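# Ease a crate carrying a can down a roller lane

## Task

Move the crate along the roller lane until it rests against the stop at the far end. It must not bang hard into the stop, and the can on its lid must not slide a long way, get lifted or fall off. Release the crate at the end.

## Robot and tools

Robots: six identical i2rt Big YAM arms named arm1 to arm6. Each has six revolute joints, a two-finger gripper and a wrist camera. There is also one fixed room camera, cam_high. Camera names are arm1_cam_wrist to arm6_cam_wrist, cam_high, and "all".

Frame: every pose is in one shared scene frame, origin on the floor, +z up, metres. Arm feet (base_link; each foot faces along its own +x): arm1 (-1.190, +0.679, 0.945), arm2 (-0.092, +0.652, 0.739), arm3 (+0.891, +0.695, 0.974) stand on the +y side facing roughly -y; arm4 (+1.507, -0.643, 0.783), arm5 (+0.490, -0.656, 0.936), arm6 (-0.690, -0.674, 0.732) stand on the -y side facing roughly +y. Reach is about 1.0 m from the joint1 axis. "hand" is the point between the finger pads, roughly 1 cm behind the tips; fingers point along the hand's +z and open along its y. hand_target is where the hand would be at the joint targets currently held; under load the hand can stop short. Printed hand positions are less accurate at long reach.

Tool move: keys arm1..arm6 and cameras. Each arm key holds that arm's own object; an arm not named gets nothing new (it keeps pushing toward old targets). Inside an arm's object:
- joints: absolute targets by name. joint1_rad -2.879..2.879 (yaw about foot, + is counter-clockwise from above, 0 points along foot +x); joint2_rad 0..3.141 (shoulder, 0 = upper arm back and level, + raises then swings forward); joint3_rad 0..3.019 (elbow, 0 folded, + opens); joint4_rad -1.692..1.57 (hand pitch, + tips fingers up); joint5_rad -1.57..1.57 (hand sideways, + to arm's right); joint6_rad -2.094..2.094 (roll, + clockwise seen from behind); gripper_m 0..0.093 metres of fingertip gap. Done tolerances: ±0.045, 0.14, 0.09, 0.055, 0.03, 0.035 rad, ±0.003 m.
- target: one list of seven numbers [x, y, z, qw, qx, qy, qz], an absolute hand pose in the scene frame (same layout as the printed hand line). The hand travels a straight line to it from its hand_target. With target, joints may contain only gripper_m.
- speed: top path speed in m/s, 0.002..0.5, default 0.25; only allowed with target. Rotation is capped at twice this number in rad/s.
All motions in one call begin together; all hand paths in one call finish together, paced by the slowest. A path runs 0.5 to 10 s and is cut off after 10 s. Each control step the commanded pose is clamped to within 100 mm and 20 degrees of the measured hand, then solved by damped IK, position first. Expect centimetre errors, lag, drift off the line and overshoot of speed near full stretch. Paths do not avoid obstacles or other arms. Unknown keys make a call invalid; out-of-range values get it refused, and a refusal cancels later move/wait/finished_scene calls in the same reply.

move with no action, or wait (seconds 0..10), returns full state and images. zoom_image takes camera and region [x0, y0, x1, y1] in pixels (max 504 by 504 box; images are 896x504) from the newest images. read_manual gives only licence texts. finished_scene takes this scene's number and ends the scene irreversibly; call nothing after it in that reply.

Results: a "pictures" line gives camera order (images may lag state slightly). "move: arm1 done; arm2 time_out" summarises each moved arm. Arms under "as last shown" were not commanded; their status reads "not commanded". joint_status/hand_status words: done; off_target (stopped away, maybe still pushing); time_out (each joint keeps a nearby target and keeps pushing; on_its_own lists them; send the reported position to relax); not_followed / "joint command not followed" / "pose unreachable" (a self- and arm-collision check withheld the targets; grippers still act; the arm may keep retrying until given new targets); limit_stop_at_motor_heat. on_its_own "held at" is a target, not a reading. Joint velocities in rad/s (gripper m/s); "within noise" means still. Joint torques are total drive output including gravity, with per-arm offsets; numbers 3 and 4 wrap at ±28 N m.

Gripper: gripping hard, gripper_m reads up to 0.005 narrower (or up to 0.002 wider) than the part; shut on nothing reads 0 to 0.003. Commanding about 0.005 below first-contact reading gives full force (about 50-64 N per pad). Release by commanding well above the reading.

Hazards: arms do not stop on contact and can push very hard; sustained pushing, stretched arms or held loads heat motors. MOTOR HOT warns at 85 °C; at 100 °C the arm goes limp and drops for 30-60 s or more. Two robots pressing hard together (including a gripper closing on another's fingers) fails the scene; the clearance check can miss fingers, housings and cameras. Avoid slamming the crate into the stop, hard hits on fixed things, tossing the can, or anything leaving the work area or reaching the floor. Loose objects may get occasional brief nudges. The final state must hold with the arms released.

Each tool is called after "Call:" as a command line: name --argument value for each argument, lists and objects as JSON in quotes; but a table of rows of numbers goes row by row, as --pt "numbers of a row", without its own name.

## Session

Call:
move --cameras '["arm6_cam_wrist","arm2_cam_wrist","cam_high"]'

Scene clock: 0.00 s.
Joint torques (N m): no reading
Heat: arm1: hottest joint2_rad 27 °C; arm2: hottest joint1_rad 32 °C; arm3: hottest joint3_rad 31 °C; arm4: hottest joint2_rad 33 °C; arm5: hottest joint3_rad 30 °C; arm6: hottest joint2_rad 31 °C.
Joint velocities: within noise
arm1.joint_positions: joint1_rad=+0.450 joint2_rad=+0.646 joint3_rad=+1.353 joint4_rad=-1.256 joint5_rad=-0.025 joint6_rad=-0.082 gripper_m=+0.09396
arm1.joint_status: not commanded
arm1.hand: x=-1.0494 y=+0.4575 z=+1.4761 quat_wxyz=(-0.422, -0.389, -0.781, +0.247) (m; scene frame)
arm1.hand_target: x=-1.0507 y=+0.4596 z=+1.4900 quat_wxyz=(-0.433, -0.386, -0.774, +0.254) (m; scene frame)
arm1.hand_status: not commanded
arm2.joint_positions: joint1_rad=-0.156 joint2_rad=+0.540 joint3_rad=+1.434 joint4_rad=-1.421 joint5_rad=+0.220 joint6_rad=-0.465 gripper_m=+0.09396
arm2.joint_status: not commanded
arm2.hand: x=-0.1822 y=+0.4980 z=+1.3000 quat_wxyz=(-0.099, -0.605, -0.610, +0.501) (m; scene frame)
arm2.hand_target: x=-0.1810 y=+0.5013 z=+1.3088 quat_wxyz=(-0.104, -0.602, -0.605, +0.510) (m; scene frame)
arm2.hand_status: not commanded
arm3.joint_positions: joint1_rad=-0.411 joint2_rad=+0.647 joint3_rad=+1.454 joint4_rad=-1.470 joint5_rad=-0.077 joint6_rad=-0.163 gripper_m=+0.09396
arm3.joint_status: not commanded
arm3.hand: x=+0.8270 y=+0.4919 z=+1.5129 quat_wxyz=(-0.252, -0.682, -0.580, +0.367) (m; scene frame)
arm3.hand_target: x=+0.8278 y=+0.4943 z=+1.5227 quat_wxyz=(-0.257, -0.678, -0.577, +0.376) (m; scene frame)
arm3.hand_status: not commanded
arm4.joint_positions: joint1_rad=+0.133 joint2_rad=+0.618 joint3_rad=+1.399 joint4_rad=-1.434 joint5_rad=-0.177 joint6_rad=+0.312 gripper_m=+0.09396
arm4.joint_status: not commanded
arm4.hand: x=+1.3937 y=-0.4464 z=+1.3061 quat_wxyz=(-0.124, +0.677, -0.588, -0.425) (m; scene frame)
arm4.hand_target: x=+1.3943 y=-0.4484 z=+1.3173 quat_wxyz=(-0.129, +0.673, -0.583, -0.436) (m; scene frame)
arm4.hand_status: not commanded
arm5.joint_positions: joint1_rad=+0.646 joint2_rad=+0.624 joint3_rad=+1.416 joint4_rad=-1.301 joint5_rad=-0.192 joint6_rad=-0.435 gripper_m=+0.09396
arm5.joint_status: not commanded
arm5.hand: x=+0.3411 y=-0.4706 z=+1.4959 quat_wxyz=(-0.264, +0.836, -0.196, -0.439) (m; scene frame)
arm5.hand_target: x=+0.3428 y=-0.4729 z=+1.5049 quat_wxyz=(-0.270, +0.831, -0.193, -0.445) (m; scene frame)
arm5.hand_status: not commanded
arm6.joint_positions: joint1_rad=+0.067 joint2_rad=+0.576 joint3_rad=+1.433 joint4_rad=-1.158 joint5_rad=-0.198 joint6_rad=-0.235 gripper_m=+0.09396
arm6.joint_status: not commanded
arm6.hand: x=-0.7592 y=-0.4590 z=+1.3426 quat_wxyz=(-0.383, +0.697, -0.398, -0.457) (m; scene frame)
arm6.hand_target: x=-0.7586 y=-0.4633 z=+1.3513 quat_wxyz=(-0.390, +0.692, -0.394, -0.462) (m; scene frame)
arm6.hand_status: not commanded
pictures: arm2_cam_wrist, arm6_cam_wrist, cam_high
camera_calibration:
arm2_cam_wrist: T_world_to_cam=[[-0.832918, 0.219082, 0.508184, -0.923679], [0.0695952, 0.952477, -0.296554, -0.0720338], [-0.549003, -0.211638, -0.808582, 1.18363], [0, 0, 0, 1]] pos_world=[-0.114517, 0.521474, 1.4051]
arm6_cam_wrist: T_world_to_cam=[[0.902484, 0.392866, 0.176574, 0.627759], [0.416976, -0.694145, -0.586766, 0.786182], [-0.107953, 0.603174, -0.79027, 1.38225], [0, 0, 0, 1]] pos_world=[-0.745144, -0.534638, 1.44281]

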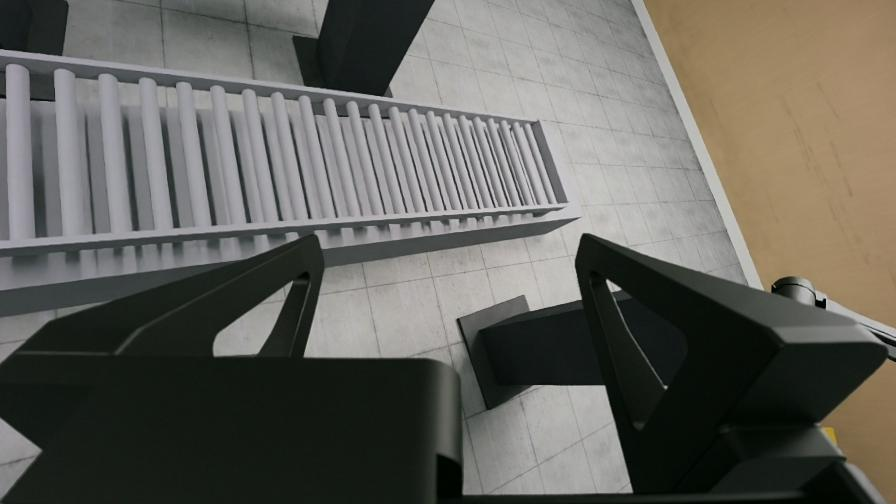

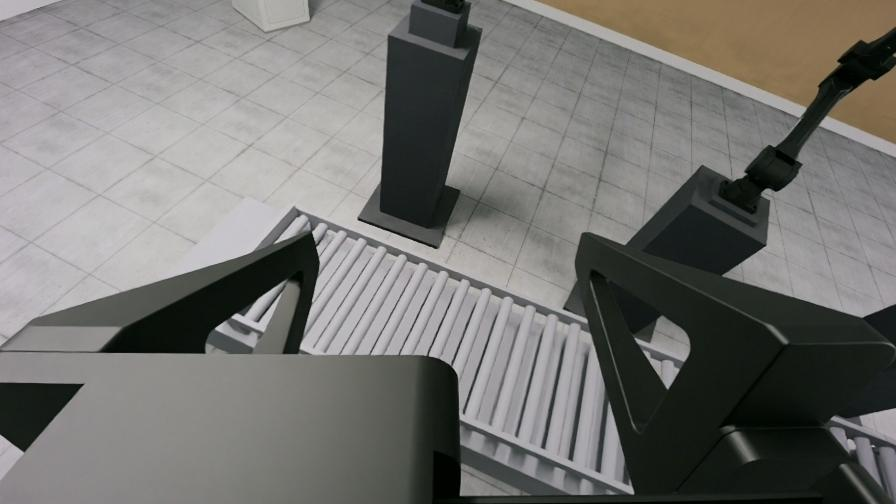

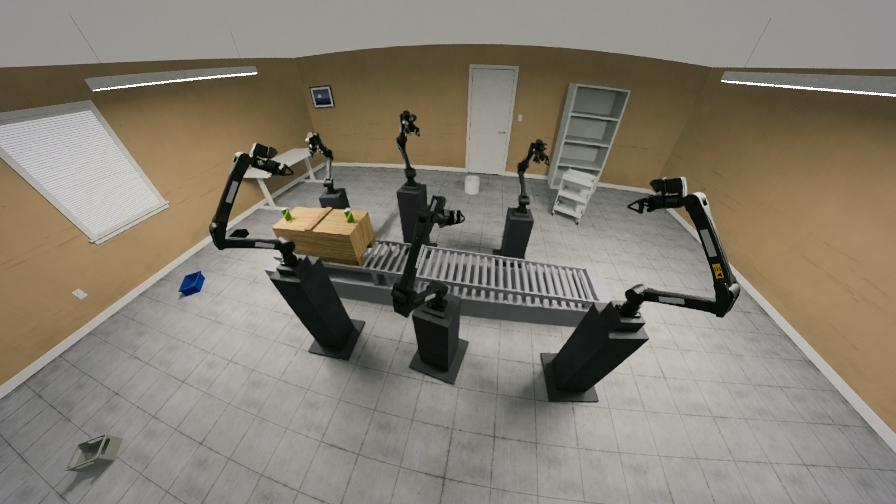

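Call:
move --arm3 '{"target":[1.2,0.14,1.02,0,0.7071,0.7071,0],"speed":0.35}' --arm5 '{"target":[0.42,-0.38,1.15,0,0.7071,-0.7071,0],"speed":0.35}' --cameras '["arm3_cam_wrist","cam_high"]'

Scene clock: 32.77 s.
Joint torques (N m): arm1=[0.67 3.31 10.29 1.43 0.02 0.02] | arm2=[-0.03 4.01 7.91 1.89 -0.01 0] | arm3=[-0.09 -20.25 13.11 0.02 -0.03 0.06] | arm4=[-0.67 0.79 8.51 2.56 -0.06 -0.09] | arm5=[-1.32 -4.78 8.96 1.06 0.04 0.06] | arm6=[0.62 1.96 9.76 2.52 -0.11 -0.09]
Heat: arm1: hottest joint3_rad 32 °C; arm2: hottest joint1_rad 32 °C; arm3: hottest joint3_rad 34 °C; arm4: hottest joint2_rad 33 °C; arm5: hottest joint3_rad 32 °C; arm6: hottest joint3_rad 32 °C.
move: arm3 off_target; arm5 done
Joint velocities: within noise
arm1, arm2, arm4, arm6: as last shown
arm3.joint_positions: joint1_rad=+0.448 joint2_rad=+2.102 joint3_rad=+1.737 joint4_rad=-1.227 joint5_rad=-0.006 joint6_rad=+0.492 gripper_m=+0.09396
arm3.joint_status: not commanded
arm3.hand: x=+1.1894 y=+0.1482 z=+1.0177 quat_wxyz=(+0.006, -0.705, -0.709, +0.000) (m; scene frame)
arm3.hand_target: x=+1.1999 y=+0.1405 z=+1.0201 quat_wxyz=(-0.001, -0.707, -0.707, +0.000) (m; scene frame)
arm3.hand_status: off_target (0.014 m and 0.8 deg from the pose sent, 0.711 m and 53.6 deg at the start)
arm5.joint_positions: joint1_rad=+0.351 joint2_rad=+1.065 joint3_rad=+1.001 joint4_rad=-1.488 joint5_rad=+0.015 joint6_rad=+0.260 gripper_m=+0.09396
arm5.joint_status: not commanded
arm5.hand: x=+0.4176 y=-0.3809 z=+1.1572 quat_wxyz=(-0.003, +0.713, -0.701, -0.006) (m; scene frame)
arm5.hand_target: x=+0.4200 y=-0.3802 z=+1.1501 quat_wxyz=(+0.000, +0.707, -0.707, +0.000) (m; scene frame)
arm5.hand_status: done (0.008 m and 1.3 deg from the pose sent, 0.366 m and 86.3 deg at the start)
pictures: arm3_cam_wrist, cam_high
camera_calibration:
arm3_cam_wrist: T_world_to_cam=[[-0.998952, 0.00972857, 0.0447302, 1.13862], [0.0346447, 0.799355, 0.599859, -0.768148], [-0.0299196, 0.60078, -0.798854, 0.886186], [0, 0, 0, 1]] pos_world=[1.19055, 0.070543, 1.11778]

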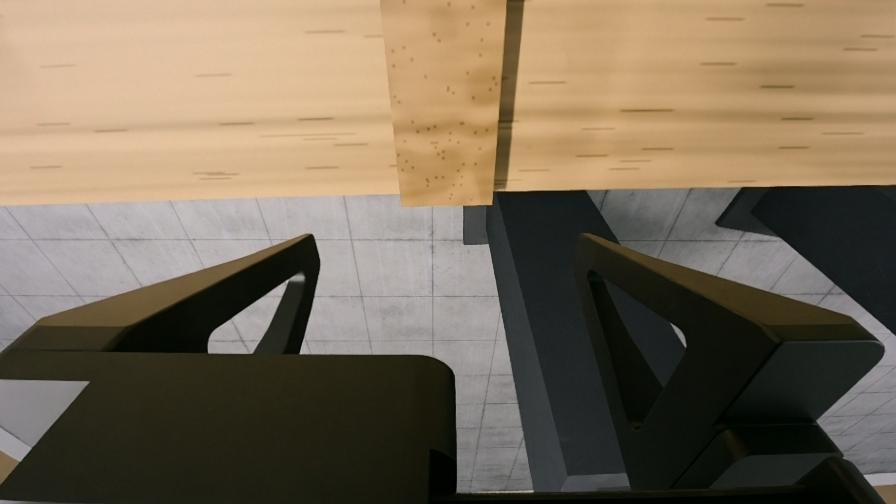

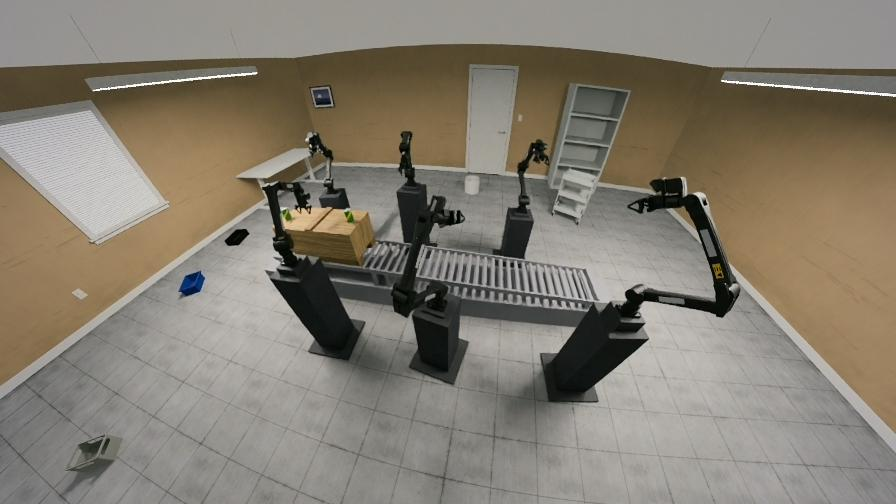

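Call:
move --arm3 '{"target":[1.192,0.143,0.88,0,0.7071,0.7071,0],"speed":0.15}' --cameras '["arm3_cam_wrist"]'

Scene clock: 42.50 s.
Joint torques (N m): arm1=[0.21 3.49 10.33 1.54 0.02 0.01] | arm2=[-0.38 3.6 7.77 1.87 0.06 0] | arm3=[-0.62 -20.48 8.85 0.64 -0.02 -0.01] | arm4=[-0.62 0.56 8.58 2.58 -0.05 -0.1] | arm5=[-1.26 -4.78 8.96 1.05 0.04 0.07] | arm6=[0.62 1.96 9.77 2.52 -0.1 -0.09]
Heat: arm1: hottest joint3_rad 32 °C; arm2: hottest joint1_rad 32 °C; arm3: hottest joint3_rad 37 °C; arm4: hottest joint2_rad 33 °C; arm5: hottest joint3_rad 33 °C; arm6: hottest joint3_rad 33 °C.
move: arm3 off_target
Joint velocities: within noise
arm1, arm2, arm4, arm5, arm6: as last shown
arm3.joint_positions: joint1_rad=+0.448 joint2_rad=+2.256 joint3_rad=+1.649 joint4_rad=-0.963 joint5_rad=-0.006 joint6_rad=+0.492 gripper_m=+0.09396
arm3.joint_status: not commanded
arm3.hand: x=+1.1910 y=+0.1429 z=+0.8944 quat_wxyz=(-0.005, -0.705, -0.709, +0.003) (m; scene frame)
arm3.hand_target: x=+1.1919 y=+0.1434 z=+0.8803 quat_wxyz=(+0.000, -0.707, -0.707, +0.000) (m; scene frame)
arm3.hand_status: off_target (0.014 m and 0.7 deg from the pose sent, 0.138 m and 0.8 deg at the start)
arm5.hand: x=+0.4175 y=-0.3808 z=+1.1572 quat_wxyz=(-0.004, +0.713, -0.701, -0.006) (m; scene frame)
pictures: arm3_cam_wrist
camera_calibration:
arm3_cam_wrist: T_world_to_cam=[[-0.99937, 0.0103362, 0.033963, 1.15587], [0.028251, 0.810896, 0.584509, -0.670361], [-0.0214988, 0.5851, -0.810676, 0.793679], [0, 0, 0, 1]] pos_world=[1.19114, 0.0672641, 0.995992]

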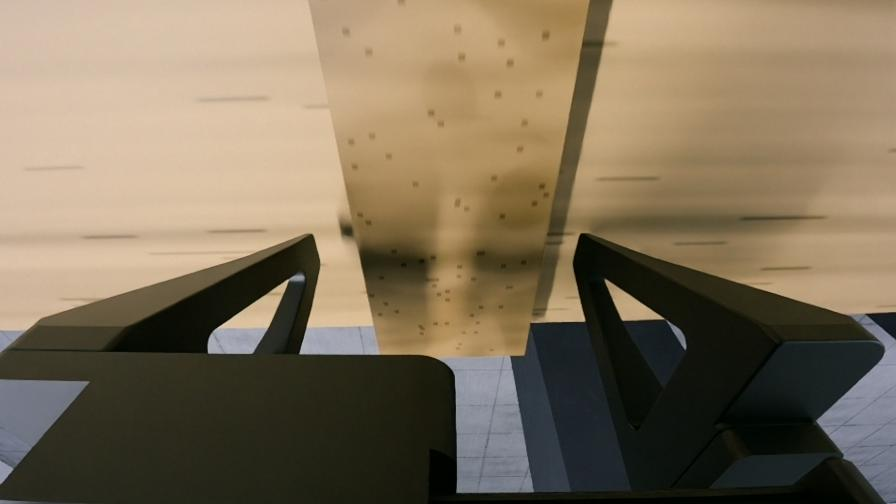

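Call:
move --arm3 '{"target":[1.19,0.143,0.866,0,0.7071,0.7071,0],"speed":0.1}' --cameras '[]'

Call:
move --arm3 '{"joints":{"gripper_m":0.06}}' --cameras '["arm3_cam_wrist"]'

Scene clock: 48.93 s.
Joint torques (N m): arm1=[0.38 2.96 10.28 1.57 0.03 0.03] | arm2=[-0.44 4.31 7.84 1.99 0.02 0.04] | arm3=[-0.97 -19.9 8.38 0.69 -0.01 -0.03] | arm4=[-0.56 0.5 8.55 2.54 -0.05 -0.1] | arm5=[-1.32 -4.78 8.98 1.05 0.04 0.07] | arm6=[0.62 1.96 9.78 2.52 -0.1 -0.09]
Heat: arm1: hottest joint3_rad 33 °C; arm2: hottest joint3_rad 33 °C; arm3: hottest joint3_rad 37 °C; arm4: hottest joint2_rad 33 °C; arm5: hottest joint3_rad 33 °C; arm6: hottest joint3_rad 34 °C.
move: arm3 off_target
Joint velocities: within noise
arm1, arm2, arm4, arm5, arm6: as last shown
arm3.joint_positions: joint1_rad=+0.448 joint2_rad=+2.269 joint3_rad=+1.649 joint4_rad=-0.937 joint5_rad=-0.006 joint6_rad=+0.492 gripper_m=+0.09396
arm3.joint_status: not commanded
arm3.hand: x=+1.1927 y=+0.1398 z=+0.8863 quat_wxyz=(-0.011, -0.705, -0.709, +0.005) (m; scene frame)
arm3.hand_target: x=+1.1899 y=+0.1435 z=+0.8665 quat_wxyz=(+0.000, -0.707, -0.707, +0.000) (m; scene frame)
arm3.hand_status: off_target (0.021 m and 1.4 deg from the pose sent, 0.028 m and 0.7 deg at the start)
pictures: none
No camera images: "cameras" was empty.

Scene clock: 49.67 s.
Joint torques (N m): arm1=[0.32 3.31 10.26 1.54 0.04 0.01] | arm2=[-0.5 4.31 7.76 1.92 -0.02 0.05] | arm3=[-0.79 -19.66 8.51 0.64 -0.07 -0.03] | arm4=[-0.44 0.67 8.59 2.56 -0.07 -0.1] | arm5=[-1.32 -4.78 8.98 1.06 0.04 0.07] | arm6=[0.62 1.96 9.77 2.52 -0.11 -0.09]
Heat: arm1: hottest joint3_rad 33 °C; arm2: hottest joint3_rad 33 °C; arm3: hottest joint3_rad 37 °C; arm4: hottest joint2_rad 33 °C; arm5: hottest joint3_rad 33 °C; arm6: hottest joint3_rad 34 °C.
move: arm3 done
Joint velocities: within noise
arm1, arm2, arm4, arm5, arm6: as last shown
arm3.joint_positions: joint1_rad=+0.447 joint2_rad=+2.269 joint3_rad=+1.648 joint4_rad=-0.937 joint5_rad=-0.004 joint6_rad=+0.492 gripper_m=+0.06262
arm3.joint_status: all done
arm3.hand: x=+1.1916 y=+0.1400 z=+0.8859 quat_wxyz=(-0.010, -0.705, -0.709, +0.005) (m; scene frame)
arm3.hand_target: x=+1.1898 y=+0.1435 z=+0.8665 quat_wxyz=(+0.000, -0.707, -0.707, +0.000) (m; scene frame)
arm3.hand_status: not commanded
pictures: arm3_cam_wrist
camera_calibration:
arm3_cam_wrist: T_world_to_cam=[[-0.999481, 0.0109721, 0.0302785, 1.16008], [0.0264163, 0.817095, 0.575897, -0.653988], [-0.0184216, 0.576398, -0.816961, 0.791582], [0, 0, 0, 1]] pos_world=[1.19134, 0.0653759, 0.988197]

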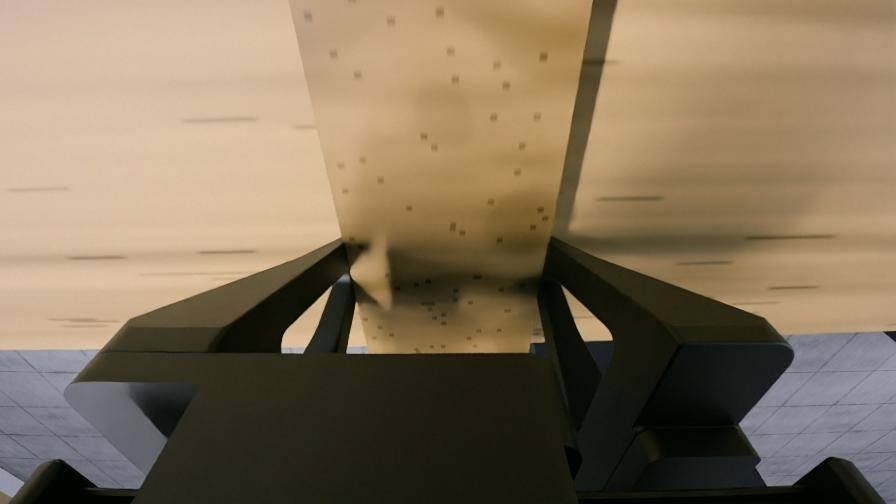

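Call:
move --arm3 '{"target":[0.43,0.143,0.846,0,0.7071,0.7071,0],"speed":0.14,"joints":{"gripper_m":0.058}}' --arm5 '{"target":[0.4,-0.3,1.04,0,0.7071,-0.7071,0],"speed":0.2}' --arm2 '{"target":[-0.03,0.37,1.12,0,0.7071,0.7071,0],"speed":0.2}' --cameras '["arm3_cam_wrist","cam_high"]'

Scene clock: 63.93 s.
Joint torques (N m): arm1=[0.44 3.08 10.3 1.55 0.02 0.04] | arm2=[0.03 -3.14 8.29 0.4 -0.15 0.04] | arm3=[2.2 -25.11 6.64 -4.49 -0.24 -0.04] | arm4=[-0.62 0.38 8.57 2.55 -0.07 -0.09] | arm5=[-1.2 -8.29 8.17 1.09 0.04 -0.02] | arm6=[0.62 1.96 9.77 2.54 -0.11 -0.09]
Heat: arm1: hottest joint3_rad 34 °C; arm2: hottest joint3_rad 33 °C; arm3: hottest joint3_rad 37 °C; arm4: hottest joint2_rad 33 °C; arm5: hottest joint3_rad 34 °C; arm6: hottest joint3_rad 34 °C.
move: arm2 off_target; arm3 off_target; arm5 off_target
Joint velocities: within noise
arm1, arm4, arm6: as last shown
arm2.joint_positions: joint1_rad=+0.361 joint2_rad=+0.988 joint3_rad=+1.353 joint4_rad=-1.671 joint5_rad=-0.005 joint6_rad=+0.190 gripper_m=+0.09396
arm2.joint_status: not commanded
arm2.hand: x=-0.0342 y=+0.3688 z=+1.1221 quat_wxyz=(-0.111, -0.701, -0.700, +0.079) (m; scene frame)
arm2.hand_target: x=-0.0300 y=+0.3698 z=+1.1192 quat_wxyz=(-0.106, -0.701, -0.702, +0.072) (m; scene frame)
arm2.hand_status: off_target (0.005 m and 15.6 deg from the pose sent, 0.268 m and 61.4 deg at the start; a joint's target at an end of its range on 160 of 196 steps)
arm3.joint_positions: joint1_rad=-0.776 joint2_rad=+2.555 joint3_rad=+2.181 joint4_rad=-1.005 joint5_rad=+0.014 joint6_rad=-0.697 gripper_m=+0.06251
arm3.joint_status: gripper_m off_target (ended at +0.06251, target +0.05800)
arm3.hand: x=+0.3720 y=+0.1148 z=+0.8828 quat_wxyz=(-0.003, -0.714, -0.692, +0.101) (m; scene frame)
arm3.hand_target: x=+0.4248 y=+0.1408 z=+0.8490 quat_wxyz=(+0.001, -0.707, -0.707, +0.002) (m; scene frame)
arm3.hand_status: off_target (0.074 m and 11.8 deg from the pose sent, 0.763 m and 1.3 deg at the start)
arm5.joint_positions: joint1_rad=+0.341 joint2_rad=+1.365 joint3_rad=+0.962 joint4_rad=-1.138 joint5_rad=+0.015 joint6_rad=+0.260 gripper_m=+0.09396
arm5.joint_status: not commanded
arm5.hand: x=+0.3961 y=-0.2983 z=+1.0518 quat_wxyz=(-0.006, +0.710, -0.704, -0.011) (m; scene frame)
arm5.hand_target: x=+0.4000 y=-0.3002 z=+1.0403 quat_wxyz=(+0.000, +0.707, -0.707, +0.000) (m; scene frame)
arm5.hand_status: off_target (0.013 m and 1.5 deg from the pose sent, 0.143 m and 1.3 deg at the start)
pictures: arm3_cam_wrist, cam_high
camera_calibration:
arm3_cam_wrist: T_world_to_cam=[[-0.983637, 0.0621557, 0.169102, 0.206967], [0.133993, 0.879821, 0.456027, -0.551394], [-0.120435, 0.471223, -0.873753, 0.888614], [0, 0, 0, 1]] pos_world=[0.384484, 0.0535286, 0.992881]

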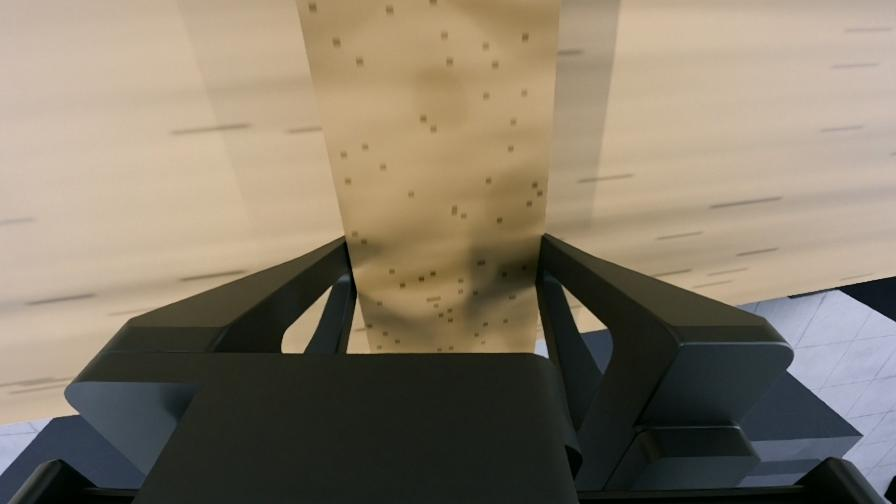

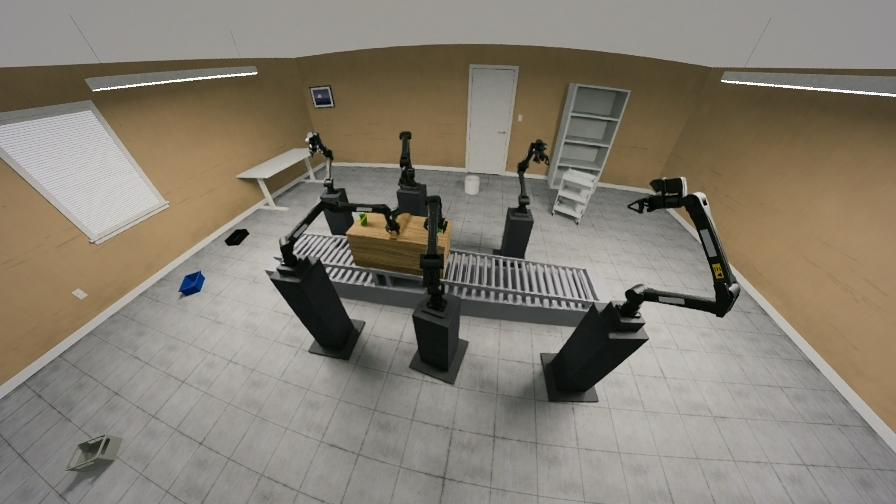

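Call:
move --arm5 '{"target":[0.38,-0.14,0.93,0,0.7071,-0.7071,0],"speed":0.25}' --cameras '["arm5_cam_wrist"]'

Scene clock: 71.23 s.
Joint torques (N m): arm1=[0.15 3.19 10.24 1.55 0.01 0.02] | arm2=[0.15 -2.96 8.31 0.49 -0.16 0.05] | arm3=[2.37 -25 6.64 -4.52 -0.26 -0.05] | arm4=[-0.56 0.56 8.55 2.58 -0.05 -0.11] | arm5=[-1.08 -15.91 12.11 0.7 0.03 -0.08] | arm6=[0.62 1.9 9.77 2.54 -0.11 -0.09]
Heat: arm1: hottest joint3_rad 34 °C; arm2: hottest joint1_rad 32 °C; arm3: hottest joint3_rad 37 °C; arm4: hottest joint2_rad 33 °C; arm5: hottest joint3_rad 34 °C; arm6: hottest joint3_rad 35 °C.
move: arm5 off_target
Joint velocities: within noise
arm1, arm2, arm4, arm6: as last shown
arm3.joint_positions: joint1_rad=-0.776 joint2_rad=+2.555 joint3_rad=+2.181 joint4_rad=-1.006 joint5_rad=+0.015 joint6_rad=-0.697 gripper_m=+0.06251
arm3.joint_status: not commanded
arm3.hand: x=+0.3723 y=+0.1149 z=+0.8827 quat_wxyz=(-0.003, -0.714, -0.693, +0.101) (m; scene frame)
arm3.hand_target: x=+0.4248 y=+0.1409 z=+0.8490 quat_wxyz=(+0.001, -0.707, -0.707, +0.002) (m; scene frame)
arm3.hand_status: not commanded
arm5.joint_positions: joint1_rad=+0.296 joint2_rad=+1.888 joint3_rad=+1.257 joint4_rad=-0.953 joint5_rad=+0.015 joint6_rad=+0.222 gripper_m=+0.09396
arm5.joint_status: not commanded
arm5.hand: x=+0.3799 y=-0.1587 z=+0.9292 quat_wxyz=(+0.005, +0.707, -0.707, +0.008) (m; scene frame)
arm5.hand_target: x=+0.3803 y=-0.1407 z=+0.9302 quat_wxyz=(+0.000, +0.707, -0.707, +0.000) (m; scene frame)
arm5.hand_status: off_target (0.019 m and 1.1 deg from the pose sent, 0.200 m and 1.5 deg at the start)
pictures: arm5_cam_wrist
camera_calibration:
arm5_cam_wrist: T_world_to_cam=[[0.999845, 0.016311, 0.00658439, -0.384336], [0.00879883, -0.787912, 0.615725, -0.701088], [0.015231, -0.615571, -0.787934, 0.751286], [0, 0, 0, 1]] pos_world=[0.379002, -0.0836566, 1.02617]

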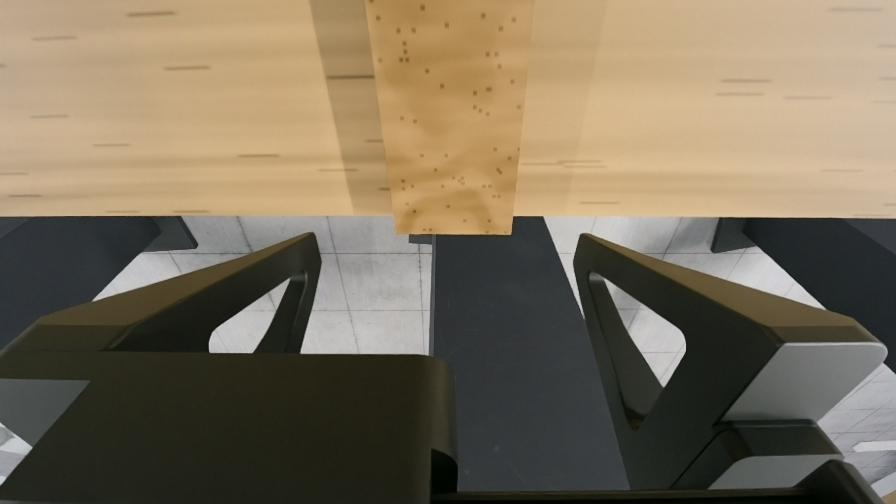

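Call:
move --arm5 '{"target":[0.384,-0.15,0.836,0,0.7071,-0.7071,0],"speed":0.15}' --cameras '["arm5_cam_wrist"]'

Scene clock: 79.13 s.
Joint torques (N m): arm1=[0.5 3.37 10.17 1.44 0 0.03] | arm2=[0.32 -2.9 8.39 0.49 -0.15 0.08] | arm3=[2.26 -25.17 6.67 -4.53 -0.24 -0.05] | arm4=[-0.38 0.5 8.58 2.56 -0.05 -0.11] | arm5=[-1.14 -16.79 6.43 1.16 0.02 -0.09] | arm6=[0.62 1.96 9.77 2.52 -0.11 -0.09]
Heat: arm1: hottest joint3_rad 35 °C; arm2: hottest joint1_rad 32 °C; arm3: hottest joint3_rad 37 °C; arm4: hottest joint2_rad 33 °C; arm5: hottest joint3_rad 34 °C; arm6: hottest joint3_rad 35 °C.
move: arm5 off_target
Joint velocities: within noise
arm1, arm2, arm3, arm4, arm6: as last shown
arm5.joint_positions: joint1_rad=+0.291 joint2_rad=+2.030 joint3_rad=+1.231 joint4_rad=-0.744 joint5_rad=+0.015 joint6_rad=+0.217 gripper_m=+0.09396
arm5.joint_status: not commanded
arm5.hand: x=+0.3781 y=-0.1453 z=+0.8513 quat_wxyz=(-0.006, +0.707, -0.707, -0.009) (m; scene frame)
arm5.hand_target: x=+0.3840 y=-0.1506 z=+0.8363 quat_wxyz=(+0.000, +0.707, -0.707, +0.000) (m; scene frame)
arm5.hand_status: off_target (0.017 m and 1.2 deg from the pose sent, 0.094 m and 1.1 deg at the start)
pictures: arm5_cam_wrist
camera_calibration:
arm5_cam_wrist: T_world_to_cam=[[0.999864, 0.0163948, -0.00191054, -0.375006], [0.0144229, -0.811529, 0.584134, -0.621269], [0.00802633, -0.584082, -0.811655, 0.725623], [0, 0, 0, 1]] pos_world=[0.378091, -0.0742057, 0.951144]

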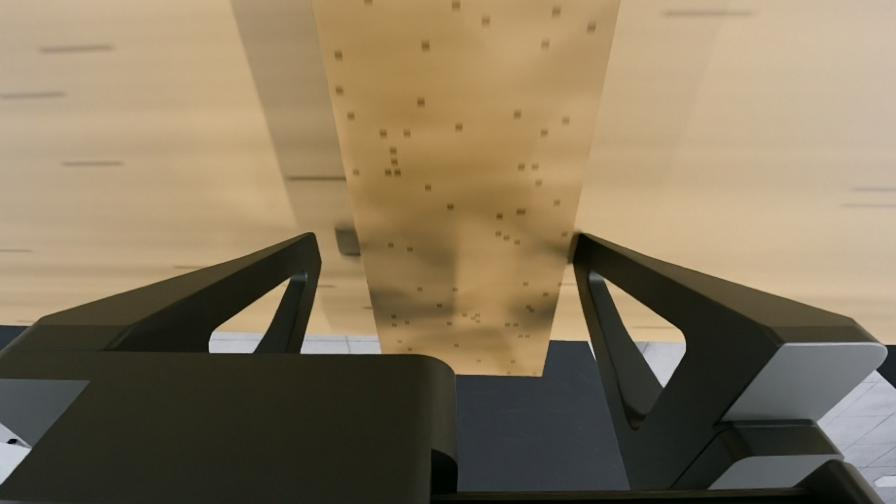

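Call:
move --arm5 '{"target":[0.391,-0.15,0.831,0,0.7071,-0.7071,0],"speed":0.1,"joints":{"gripper_m":0.058}}' --cameras '["arm5_cam_wrist"]'

Call:
move --arm3 '{"joints":{"gripper_m":0.092}}' --cameras '["arm5_cam_wrist","arm3_cam_wrist"]'

Scene clock: 86.30 s.
Joint torques (N m): arm1=[0.67 3.43 10.24 1.43 0.02 0.03] | arm2=[0.73 -3.19 8.39 0.47 -0.16 0.04] | arm3=[2.2 -24.94 6.65 -4.46 -0.26 -0.05] | arm4=[-0.56 0.56 8.59 2.56 -0.06 -0.09] | arm5=[-1.32 -16.21 5.96 1.46 -0.24 -0.14] | arm6=[0.62 1.96 9.76 2.54 -0.11 -0.09]
Heat: arm1: hottest joint3_rad 35 °C; arm2: hottest joint1_rad 32 °C; arm3: hottest joint3_rad 37 °C; arm4: hottest joint3_rad 34 °C; arm5: hottest joint3_rad 34 °C; arm6: hottest joint3_rad 35 °C.
move: arm5 off_target
Joint velocities: within noise
arm1.joint_positions: joint1_rad=+0.450 joint2_rad=+0.646 joint3_rad=+1.353 joint4_rad=-1.256 joint5_rad=-0.025 joint6_rad=-0.082 gripper_m=+0.09396
arm1.joint_status: not commanded
arm1.hand: x=-1.0494 y=+0.4575 z=+1.4761 quat_wxyz=(-0.422, -0.389, -0.781, +0.247) (m; scene frame)
arm1.hand_target: x=-1.0507 y=+0.4596 z=+1.4900 quat_wxyz=(-0.433, -0.386, -0.774, +0.254) (m; scene frame)
arm1.hand_status: not commanded
arm2: as last shown
arm3.joint_positions: joint1_rad=-0.775 joint2_rad=+2.555 joint3_rad=+2.181 joint4_rad=-1.006 joint5_rad=+0.015 joint6_rad=-0.697 gripper_m=+0.06251
arm3.joint_status: not commanded
arm3.hand: x=+0.3725 y=+0.1147 z=+0.8827 quat_wxyz=(-0.003, -0.714, -0.693, +0.101) (m; scene frame)
arm3.hand_target: x=+0.4249 y=+0.1407 z=+0.8490 quat_wxyz=(+0.001, -0.707, -0.707, +0.003) (m; scene frame)
arm3.hand_status: not commanded
arm4.joint_positions: joint1_rad=+0.133 joint2_rad=+0.618 joint3_rad=+1.399 joint4_rad=-1.434 joint5_rad=-0.177 joint6_rad=+0.312 gripper_m=+0.09396
arm4.joint_status: not commanded
arm4.hand: x=+1.3937 y=-0.4464 z=+1.3061 quat_wxyz=(-0.124, +0.677, -0.588, -0.425) (m; scene frame)
arm4.hand_target: x=+1.3943 y=-0.4484 z=+1.3173 quat_wxyz=(-0.129, +0.673, -0.583, -0.436) (m; scene frame)
arm4.hand_status: not commanded
arm5.joint_positions: joint1_rad=+0.280 joint2_rad=+2.030 joint3_rad=+1.229 joint4_rad=-0.740 joint5_rad=+0.021 joint6_rad=+0.211 gripper_m=+0.06296
arm5.joint_status: gripper_m off_target (ended at +0.06298, target +0.05800)
arm5.hand: x=+0.3848 y=-0.1435 z=+0.8510 quat_wxyz=(-0.009, +0.706, -0.709, -0.008) (m; scene frame)
arm5.hand_target: x=+0.3910 y=-0.1508 z=+0.8316 quat_wxyz=(+0.000, +0.707, -0.707, +0.000) (m; scene frame)
arm5.hand_status: off_target (0.022 m and 1.5 deg from the pose sent, 0.025 m and 1.3 deg at the start)
arm6.joint_positions: joint1_rad=+0.067 joint2_rad=+0.576 joint3_rad=+1.433 joint4_rad=-1.158 joint5_rad=-0.198 joint6_rad=-0.235 gripper_m=+0.09396
arm6.joint_status: not commanded
arm6.hand: x=-0.7592 y=-0.4590 z=+1.3426 quat_wxyz=(-0.383, +0.697, -0.398, -0.457) (m; scene frame)
arm6.hand_target: x=-0.7586 y=-0.4633 z=+1.3513 quat_wxyz=(-0.390, +0.692, -0.394, -0.462) (m; scene frame)
arm6.hand_status: not commanded
pictures: arm5_cam_wrist
camera_calibration:
arm5_cam_wrist: T_world_to_cam=[[0.999928, 0.0112768, 0.00410831, -0.387641], [0.00679028, -0.813806, 0.581098, -0.614499], [0.00989629, -0.581028, -0.813824, 0.727867], [0, 0, 0, 1]] pos_world=[0.384583, -0.0728005, 0.951031]

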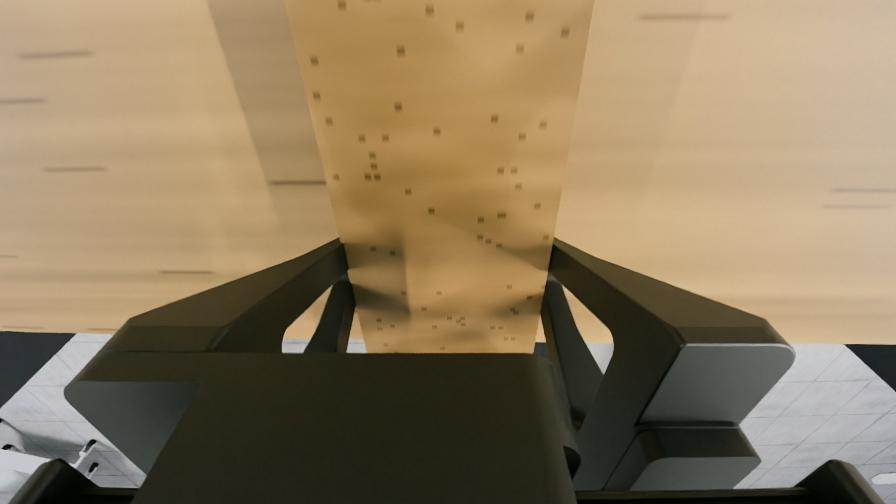

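Scene clock: 87.20 s.
Joint torques (N m): arm1=[0.62 3.08 10.3 1.48 0.01 0.04] | arm2=[0.79 -3.02 8.28 0.44 -0.16 0.05] | arm3=[2.55 -24.47 6.56 -2 -0.57 0.11] | arm4=[-0.62 0.73 8.55 2.58 -0.06 -0.1] | arm5=[-1.85 -16.21 5.98 1.36 -0.16 -0.2] | arm6=[0.67 1.96 9.77 2.54 -0.11 -0.09]
Heat: arm1: hottest joint3_rad 35 °C; arm2: hottest joint1_rad 32 °C; arm3: hottest joint3_rad 37 °C; arm4: hottest joint3_rad 34 °C; arm5: hottest joint3_rad 34 °C; arm6: hottest joint3_rad 35 °C.
move: arm3 done
Joint velocities: within noise
arm1, arm2, arm4, arm6: as last shown
arm3.joint_positions: joint1_rad=-0.776 joint2_rad=+2.551 joint3_rad=+2.181 joint4_rad=-1.076 joint5_rad=+0.024 joint6_rad=-0.712 gripper_m=+0.09199
arm3.joint_status: all done
arm3.hand: x=+0.3813 y=+0.1283 z=+0.8830 quat_wxyz=(+0.005, -0.711, -0.700, +0.069) (m; scene frame)
arm3.hand_target: x=+0.4248 y=+0.1408 z=+0.8491 quat_wxyz=(+0.001, -0.707, -0.707, +0.003) (m; scene frame)
arm3.hand_status: not commanded
arm5.joint_positions: joint1_rad=+0.286 joint2_rad=+2.030 joint3_rad=+1.229 joint4_rad=-0.737 joint5_rad=+0.019 joint6_rad=+0.216 gripper_m=+0.06296
arm5.joint_status: not commanded
arm5.hand: x=+0.3811 y=-0.1435 z=+0.8510 quat_wxyz=(-0.009, +0.706, -0.708, -0.010) (m; scene frame)
arm5.hand_target: x=+0.3910 y=-0.1507 z=+0.8317 quat_wxyz=(+0.000, +0.707, -0.707, +0.000) (m; scene frame)
arm5.hand_status: not commanded
pictures: arm3_cam_wrist, arm5_cam_wrist
camera_calibration:
arm3_cam_wrist: T_world_to_cam=[[-0.989723, 0.0400228, 0.137285, 0.248504], [0.105293, 0.853558, 0.510247, -0.598171], [-0.0967593, 0.519459, -0.849, 0.846589], [0, 0, 0, 1]] pos_world=[0.390848, 0.0608595, 0.989853]
arm5_cam_wrist: T_world_to_cam=[[0.999927, 0.0120601, 0.00104838, -0.38127], [0.00922577, -0.815261, 0.579021, -0.613864], [0.00783775, -0.578969, -0.815312, 0.730375], [0, 0, 0, 1]] pos_world=[0.381181, -0.072997, 0.951323]

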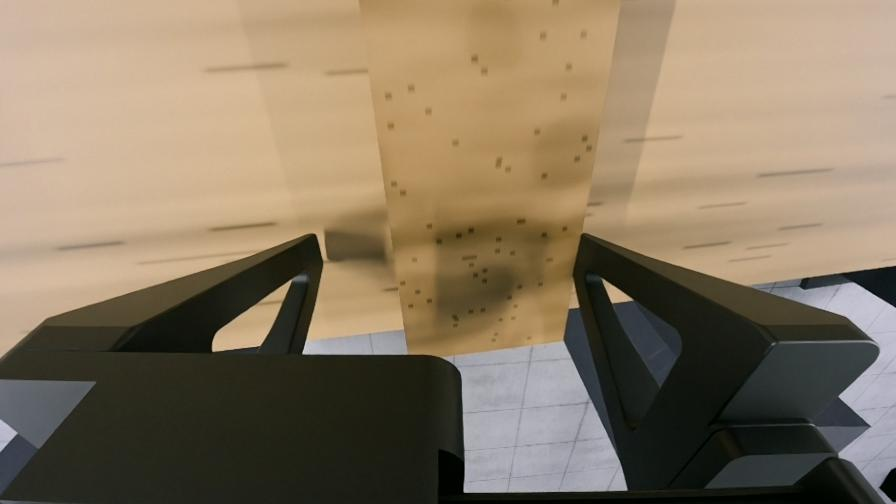

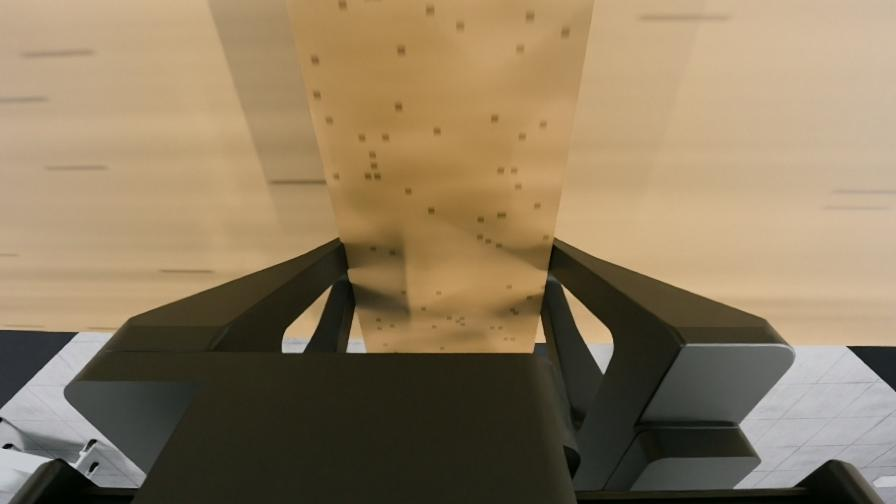

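Call:
move --arm3 '{"target":[0.39,0.16,1.03,0,0.7071,0.7071,0],"speed":0.25}' --cameras '[]'

Call:
move --arm5 '{"target":[0.0,-0.15,0.82,0,0.7071,-0.7071,0],"speed":0.14}' --arm3 '{"target":[0.6,0.42,1.15,0,0.7071,0.7071,0],"speed":0.3}' --arm2 '{"target":[-0.01,0.28,1.04,0,0.7071,0.7071,0],"speed":0.2}' --cameras '["arm5_cam_wrist","arm2_cam_wrist","cam_high"]'

Scene clock: 98.27 s.
Joint torques (N m): arm1=[0.5 3.08 10.29 1.54 0.03 0.01] | arm2=[0.09 -3.08 8.32 0.5 -0.14 0.06] | arm3=[-1.08 -24.35 14.06 -0.13 -0.12 -0.19] | arm4=[-0.56 0.62 8.55 2.56 -0.06 -0.1] | arm5=[-8.41 -16.79 6.09 0.44 1.37 -0.61] | arm6=[0.62 1.96 9.78 2.52 -0.11 -0.09]
Heat: arm1: hottest joint3_rad 36 °C; arm2: hottest joint1_rad 32 °C; arm3: hottest joint3_rad 37 °C; arm4: hottest joint3_rad 34 °C; arm5: hottest joint3_rad 34 °C; arm6: hottest joint3_rad 35 °C.
move: arm3 off_target
Joint velocities: within noise
arm1, arm2, arm4, arm6: as last shown
arm3.joint_positions: joint1_rad=-0.791 joint2_rad=+2.421 joint3_rad=+2.323 joint4_rad=-1.501 joint5_rad=+0.009 joint6_rad=-0.733 gripper_m=+0.09200
arm3.joint_status: not commanded
arm3.hand: x=+0.4002 y=+0.1632 z=+1.0261 quat_wxyz=(+0.002, -0.710, -0.704, -0.008) (m; scene frame)
arm3.hand_target: x=+0.3904 y=+0.1603 z=+1.0300 quat_wxyz=(+0.000, -0.707, -0.707, +0.001) (m; scene frame)
arm3.hand_status: off_target (0.011 m and 1.1 deg from the pose sent, 0.151 m and 7.9 deg at the start)
arm5.joint_positions: joint1_rad=+0.360 joint2_rad=+2.035 joint3_rad=+1.229 joint4_rad=-0.709 joint5_rad=-0.019 joint6_rad=+0.260 gripper_m=+0.06295
arm5.joint_status: not commanded
arm5.hand: x=+0.3356 y=-0.1489 z=+0.8495 quat_wxyz=(+0.002, +0.716, -0.697, -0.031) (m; scene frame)
arm5.hand_target: x=+0.3910 y=-0.1507 z=+0.8316 quat_wxyz=(+0.000, +0.707, -0.707, +0.000) (m; scene frame)
arm5.hand_status: not commanded
pictures: none
No camera images: "cameras" was empty.

Scene clock: 102.53 s.
Joint torques (N m): arm1=[0.56 3.14 10.33 1.55 0.01 0.01] | arm2=[0.62 -7.71 11.9 0.47 -0.13 0.11] | arm3=[-1.38 -12.1 9.83 -0.01 -0.11 -0.19] | arm4=[-0.67 0.5 8.55 2.59 -0.05 -0.09] | arm5=[-5.95 -27.4 6.75 -2.22 0.98 -0.22] | arm6=[0.62 1.96 9.77 2.52 -0.11 -0.09]
Heat: arm1: hottest joint3_rad 36 °C; arm2: hottest joint3_rad 33 °C; arm3: hottest joint3_rad 37 °C; arm4: hottest joint3_rad 34 °C; arm5: hottest joint3_rad 34 °C; arm6: hottest joint3_rad 35 °C.
move: arm2 off_target; arm3 done; arm5 off_target
Joint velocities: within noise
arm1, arm4, arm6: as last shown
arm2.joint_positions: joint1_rad=+0.365 joint2_rad=+1.333 joint3_rad=+1.381 joint4_rad=-1.666 joint5_rad=-0.008 joint6_rad=+0.195 gripper_m=+0.09396
arm2.joint_status: not commanded
arm2.hand: x=-0.0189 y=+0.2929 z=+1.0273 quat_wxyz=(+0.017, -0.709, -0.705, -0.009) (m; scene frame)
arm2.hand_target: x=-0.0102 y=+0.2807 z=+1.0400 quat_wxyz=(+0.000, -0.707, -0.707, +0.000) (m; scene frame)
arm2.hand_status: off_target (0.020 m and 2.2 deg from the pose sent, 0.123 m and 15.6 deg at the start)
arm3.joint_positions: joint1_rad=-0.845 joint2_rad=+1.436 joint3_rad=+1.178 joint4_rad=-1.322 joint5_rad=+0.009 joint6_rad=-0.789 gripper_m=+0.09200
arm3.joint_status: not commanded
arm3.hand: x=+0.6007 y=+0.4154 z=+1.1475 quat_wxyz=(+0.001, -0.709, -0.705, +0.001) (m; scene frame)
arm3.hand_target: x=+0.6000 y=+0.4199 z=+1.1500 quat_wxyz=(+0.000, -0.707, -0.707, +0.000) (m; scene frame)
arm3.hand_status: done (0.005 m and 0.4 deg from the pose sent, 0.348 m and 1.1 deg at the start)
arm5.joint_positions: joint1_rad=+0.918 joint2_rad=+2.494 joint3_rad=+2.053 joint4_rad=-1.015 joint5_rad=-0.012 joint6_rad=+0.796 gripper_m=+0.06294
arm5.joint_status: not commanded
arm5.hand: x=-0.0652 y=-0.1682 z=+0.8341 quat_wxyz=(+0.016, +0.723, -0.689, -0.059) (m; scene frame)
arm5.hand_target: x=-0.0040 y=-0.1519 z=+0.8204 quat_wxyz=(+0.003, +0.707, -0.707, -0.001) (m; scene frame)
arm5.hand_status: off_target (0.069 m and 7.5 deg from the pose sent, 0.337 m and 3.9 deg at the start)
pictures: arm2_cam_wrist, arm5_cam_wrist, cam_high
camera_calibration:
arm2_cam_wrist: T_world_to_cam=[[-0.999791, -0.0183889, 0.00889479, -0.0248084], [-0.00894742, 0.785672, 0.618579, -0.861651], [-0.0183634, 0.61837, -0.785673, 0.752667], [0, 0, 0, 1]] pos_world=[-0.0186913, 0.211092, 1.12457]
arm5_cam_wrist: T_world_to_cam=[[0.99277, 0.0666834, -0.099801, 0.158162], [0.11062, -0.831013, 0.545143, -0.587911], [-0.0465839, -0.552242, -0.832382, 0.720988], [0, 0, 0, 1]] pos_world=[-0.0583968, -0.100949, 0.936417]

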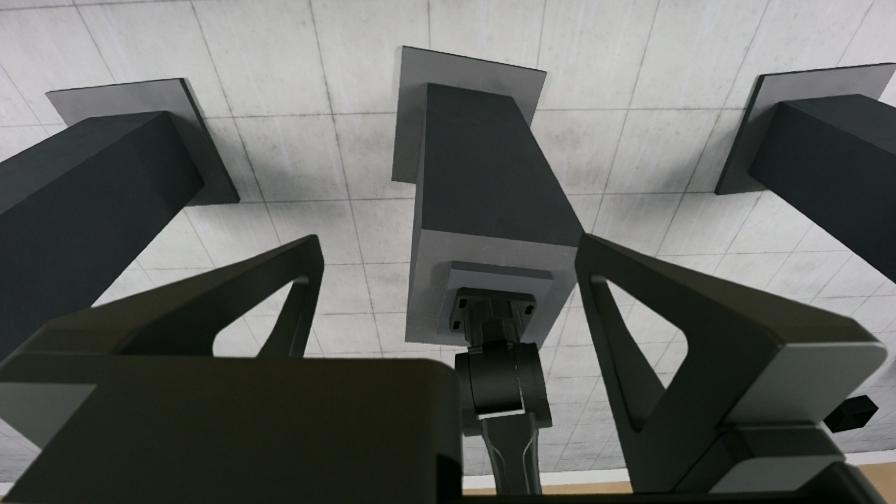

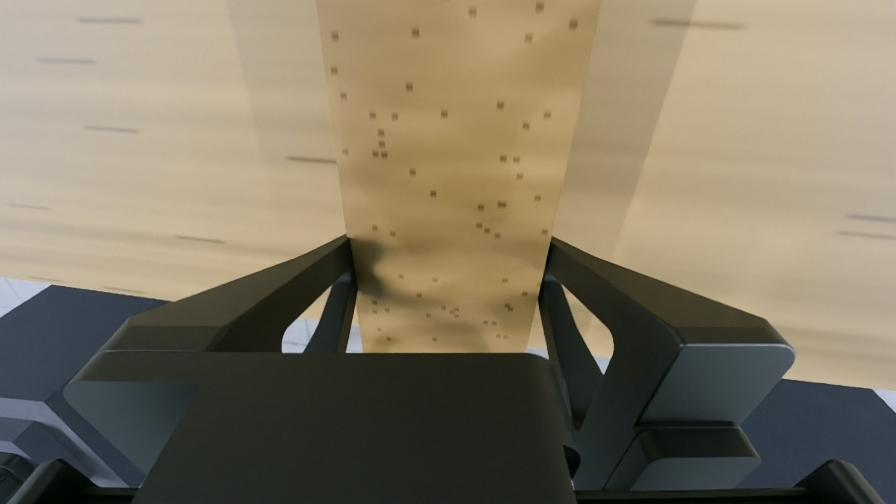

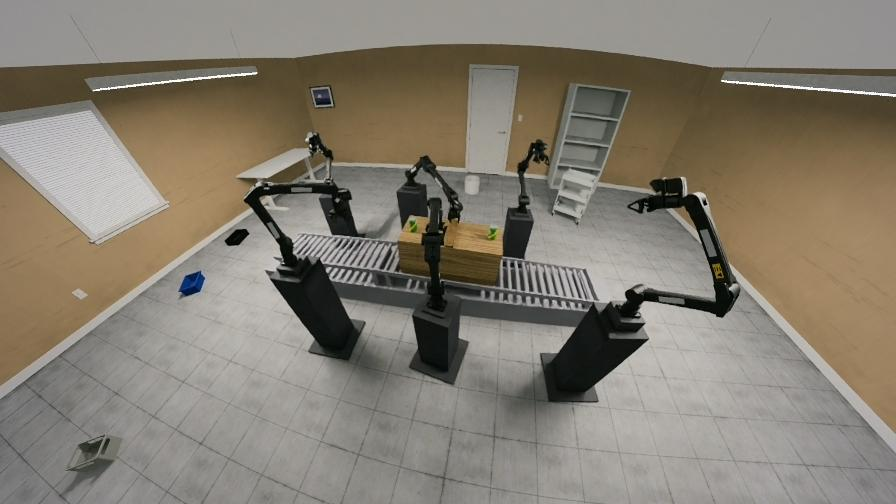

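Call:
move --arm2 '{"target":[-0.07,0.115,0.93,0,0.7071,0.7071,0],"speed":0.25}' --cameras '["arm2_cam_wrist"]'

Scene clock: 108.93 s.
Joint torques (N m): arm1=[0.38 3.08 10.3 1.54 0.02 0.02] | arm2=[-1.2 -14.39 11.78 0.23 -0.1 -0.15] | arm3=[-1.32 -12.04 9.88 -0.03 -0.11 -0.2] | arm4=[-0.73 0.67 8.57 2.58 -0.04 -0.09] | arm5=[-5.95 -27.4 6.76 -2.21 0.99 -0.22] | arm6=[0.62 1.96 9.77 2.52 -0.1 -0.09]
Heat: arm1: hottest joint3_rad 36 °C; arm2: hottest joint3_rad 34 °C; arm3: hottest joint3_rad 37 °C; arm4: hottest joint3_rad 34 °C; arm5: hottest joint3_rad 34 °C; arm6: hottest joint3_rad 36 °C.
move: arm2 off_target
Joint velocities: within noise
arm1, arm3, arm4, arm5, arm6: as last shown
arm2.joint_positions: joint1_rad=+0.220 joint2_rad=+1.754 joint3_rad=+1.580 joint4_rad=-1.440 joint5_rad=-0.008 joint6_rad=+0.044 gripper_m=+0.09396
arm2.joint_status: not commanded
arm2.hand: x=-0.0662 y=+0.1309 z=+0.9204 quat_wxyz=(+0.013, -0.707, -0.707, -0.010) (m; scene frame)
arm2.hand_target: x=-0.0701 y=+0.1157 z=+0.9301 quat_wxyz=(+0.000, -0.707, -0.707, +0.000) (m; scene frame)
arm2.hand_status: off_target (0.019 m and 1.9 deg from the pose sent, 0.209 m and 2.2 deg at the start)
arm3.joint_positions: joint1_rad=-0.845 joint2_rad=+1.436 joint3_rad=+1.178 joint4_rad=-1.322 joint5_rad=+0.009 joint6_rad=-0.790 gripper_m=+0.09200
pictures: arm2_cam_wrist
camera_calibration:
arm2_cam_wrist: T_world_to_cam=[[-0.999709, -0.0240414, 0.00177127, -0.0667851], [-0.0178556, 0.787841, 0.615619, -0.666841], [-0.0161958, 0.615409, -0.788042, 0.770815], [0, 0, 0, 1]] pos_world=[-0.0661886, 0.0493932, 1.01807]

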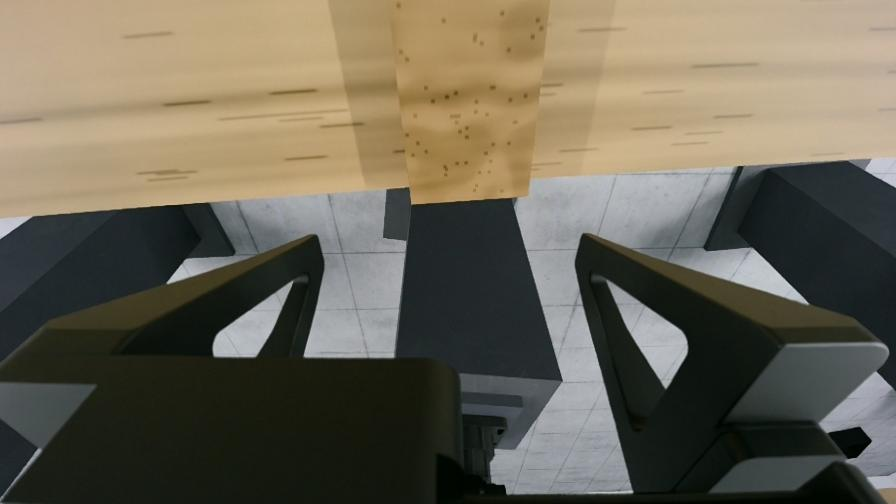

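Call:
move --arm2 '{"target":[-0.082,0.107,0.82,0,0.7071,0.7071,0],"speed":0.15}' --cameras '["arm2_cam_wrist"]'

Scene clock: 116.20 s.
Joint torques (N m): arm1=[0.79 3.14 10.22 1.52 0.04 0.02] | arm2=[-1.26 -14.21 7.77 0.79 0.08 -0.07] | arm3=[-1.38 -12.1 9.84 0.02 -0.11 -0.2] | arm4=[-0.5 0.44 8.55 2.54 -0.04 -0.1] | arm5=[-5.95 -27.4 6.76 -2.22 1 -0.22] | arm6=[0.67 1.96 9.77 2.54 -0.11 -0.09]
Heat: arm1: hottest joint3_rad 36 °C; arm2: hottest joint3_rad 36 °C; arm3: hottest joint3_rad 38 °C; arm4: hottest joint3_rad 34 °C; arm5: hottest joint3_rad 34 °C; arm6: hottest joint3_rad 36 °C.
move: arm2 off_target
Joint velocities: within noise
arm1, arm3, arm4, arm5, arm6: as last shown
arm2.joint_positions: joint1_rad=+0.201 joint2_rad=+1.836 joint3_rad=+1.463 joint4_rad=-1.192 joint5_rad=-0.013 joint6_rad=+0.021 gripper_m=+0.09396
arm2.joint_status: not commanded
arm2.hand: x=-0.0752 y=+0.1092 z=+0.8351 quat_wxyz=(-0.007, -0.705, -0.709, +0.004) (m; scene frame)
arm2.hand_target: x=-0.0821 y=+0.1074 z=+0.8203 quat_wxyz=(+0.000, -0.707, -0.707, +0.000) (m; scene frame)
arm2.hand_status: off_target (0.017 m and 1.0 deg from the pose sent, 0.104 m and 1.9 deg at the start)
arm5.hand: x=-0.0652 y=-0.1682 z=+0.8341 quat_wxyz=(+0.015, +0.723, -0.688, -0.059) (m; scene frame)
pictures: arm2_cam_wrist
camera_calibration:
arm2_cam_wrist: T_world_to_cam=[[-0.999563, -0.029158, -0.00475815, -0.0701499], [-0.0265659, 0.816617, 0.576569, -0.568567], [-0.012926, 0.576444, -0.817035, 0.74546], [0, 0, 0, 1]] pos_world=[-0.075588, 0.0325403, 0.936551]

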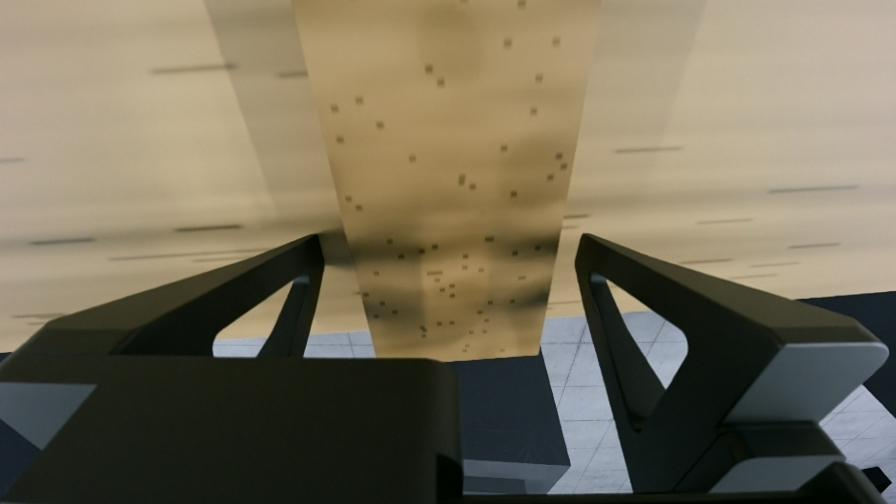

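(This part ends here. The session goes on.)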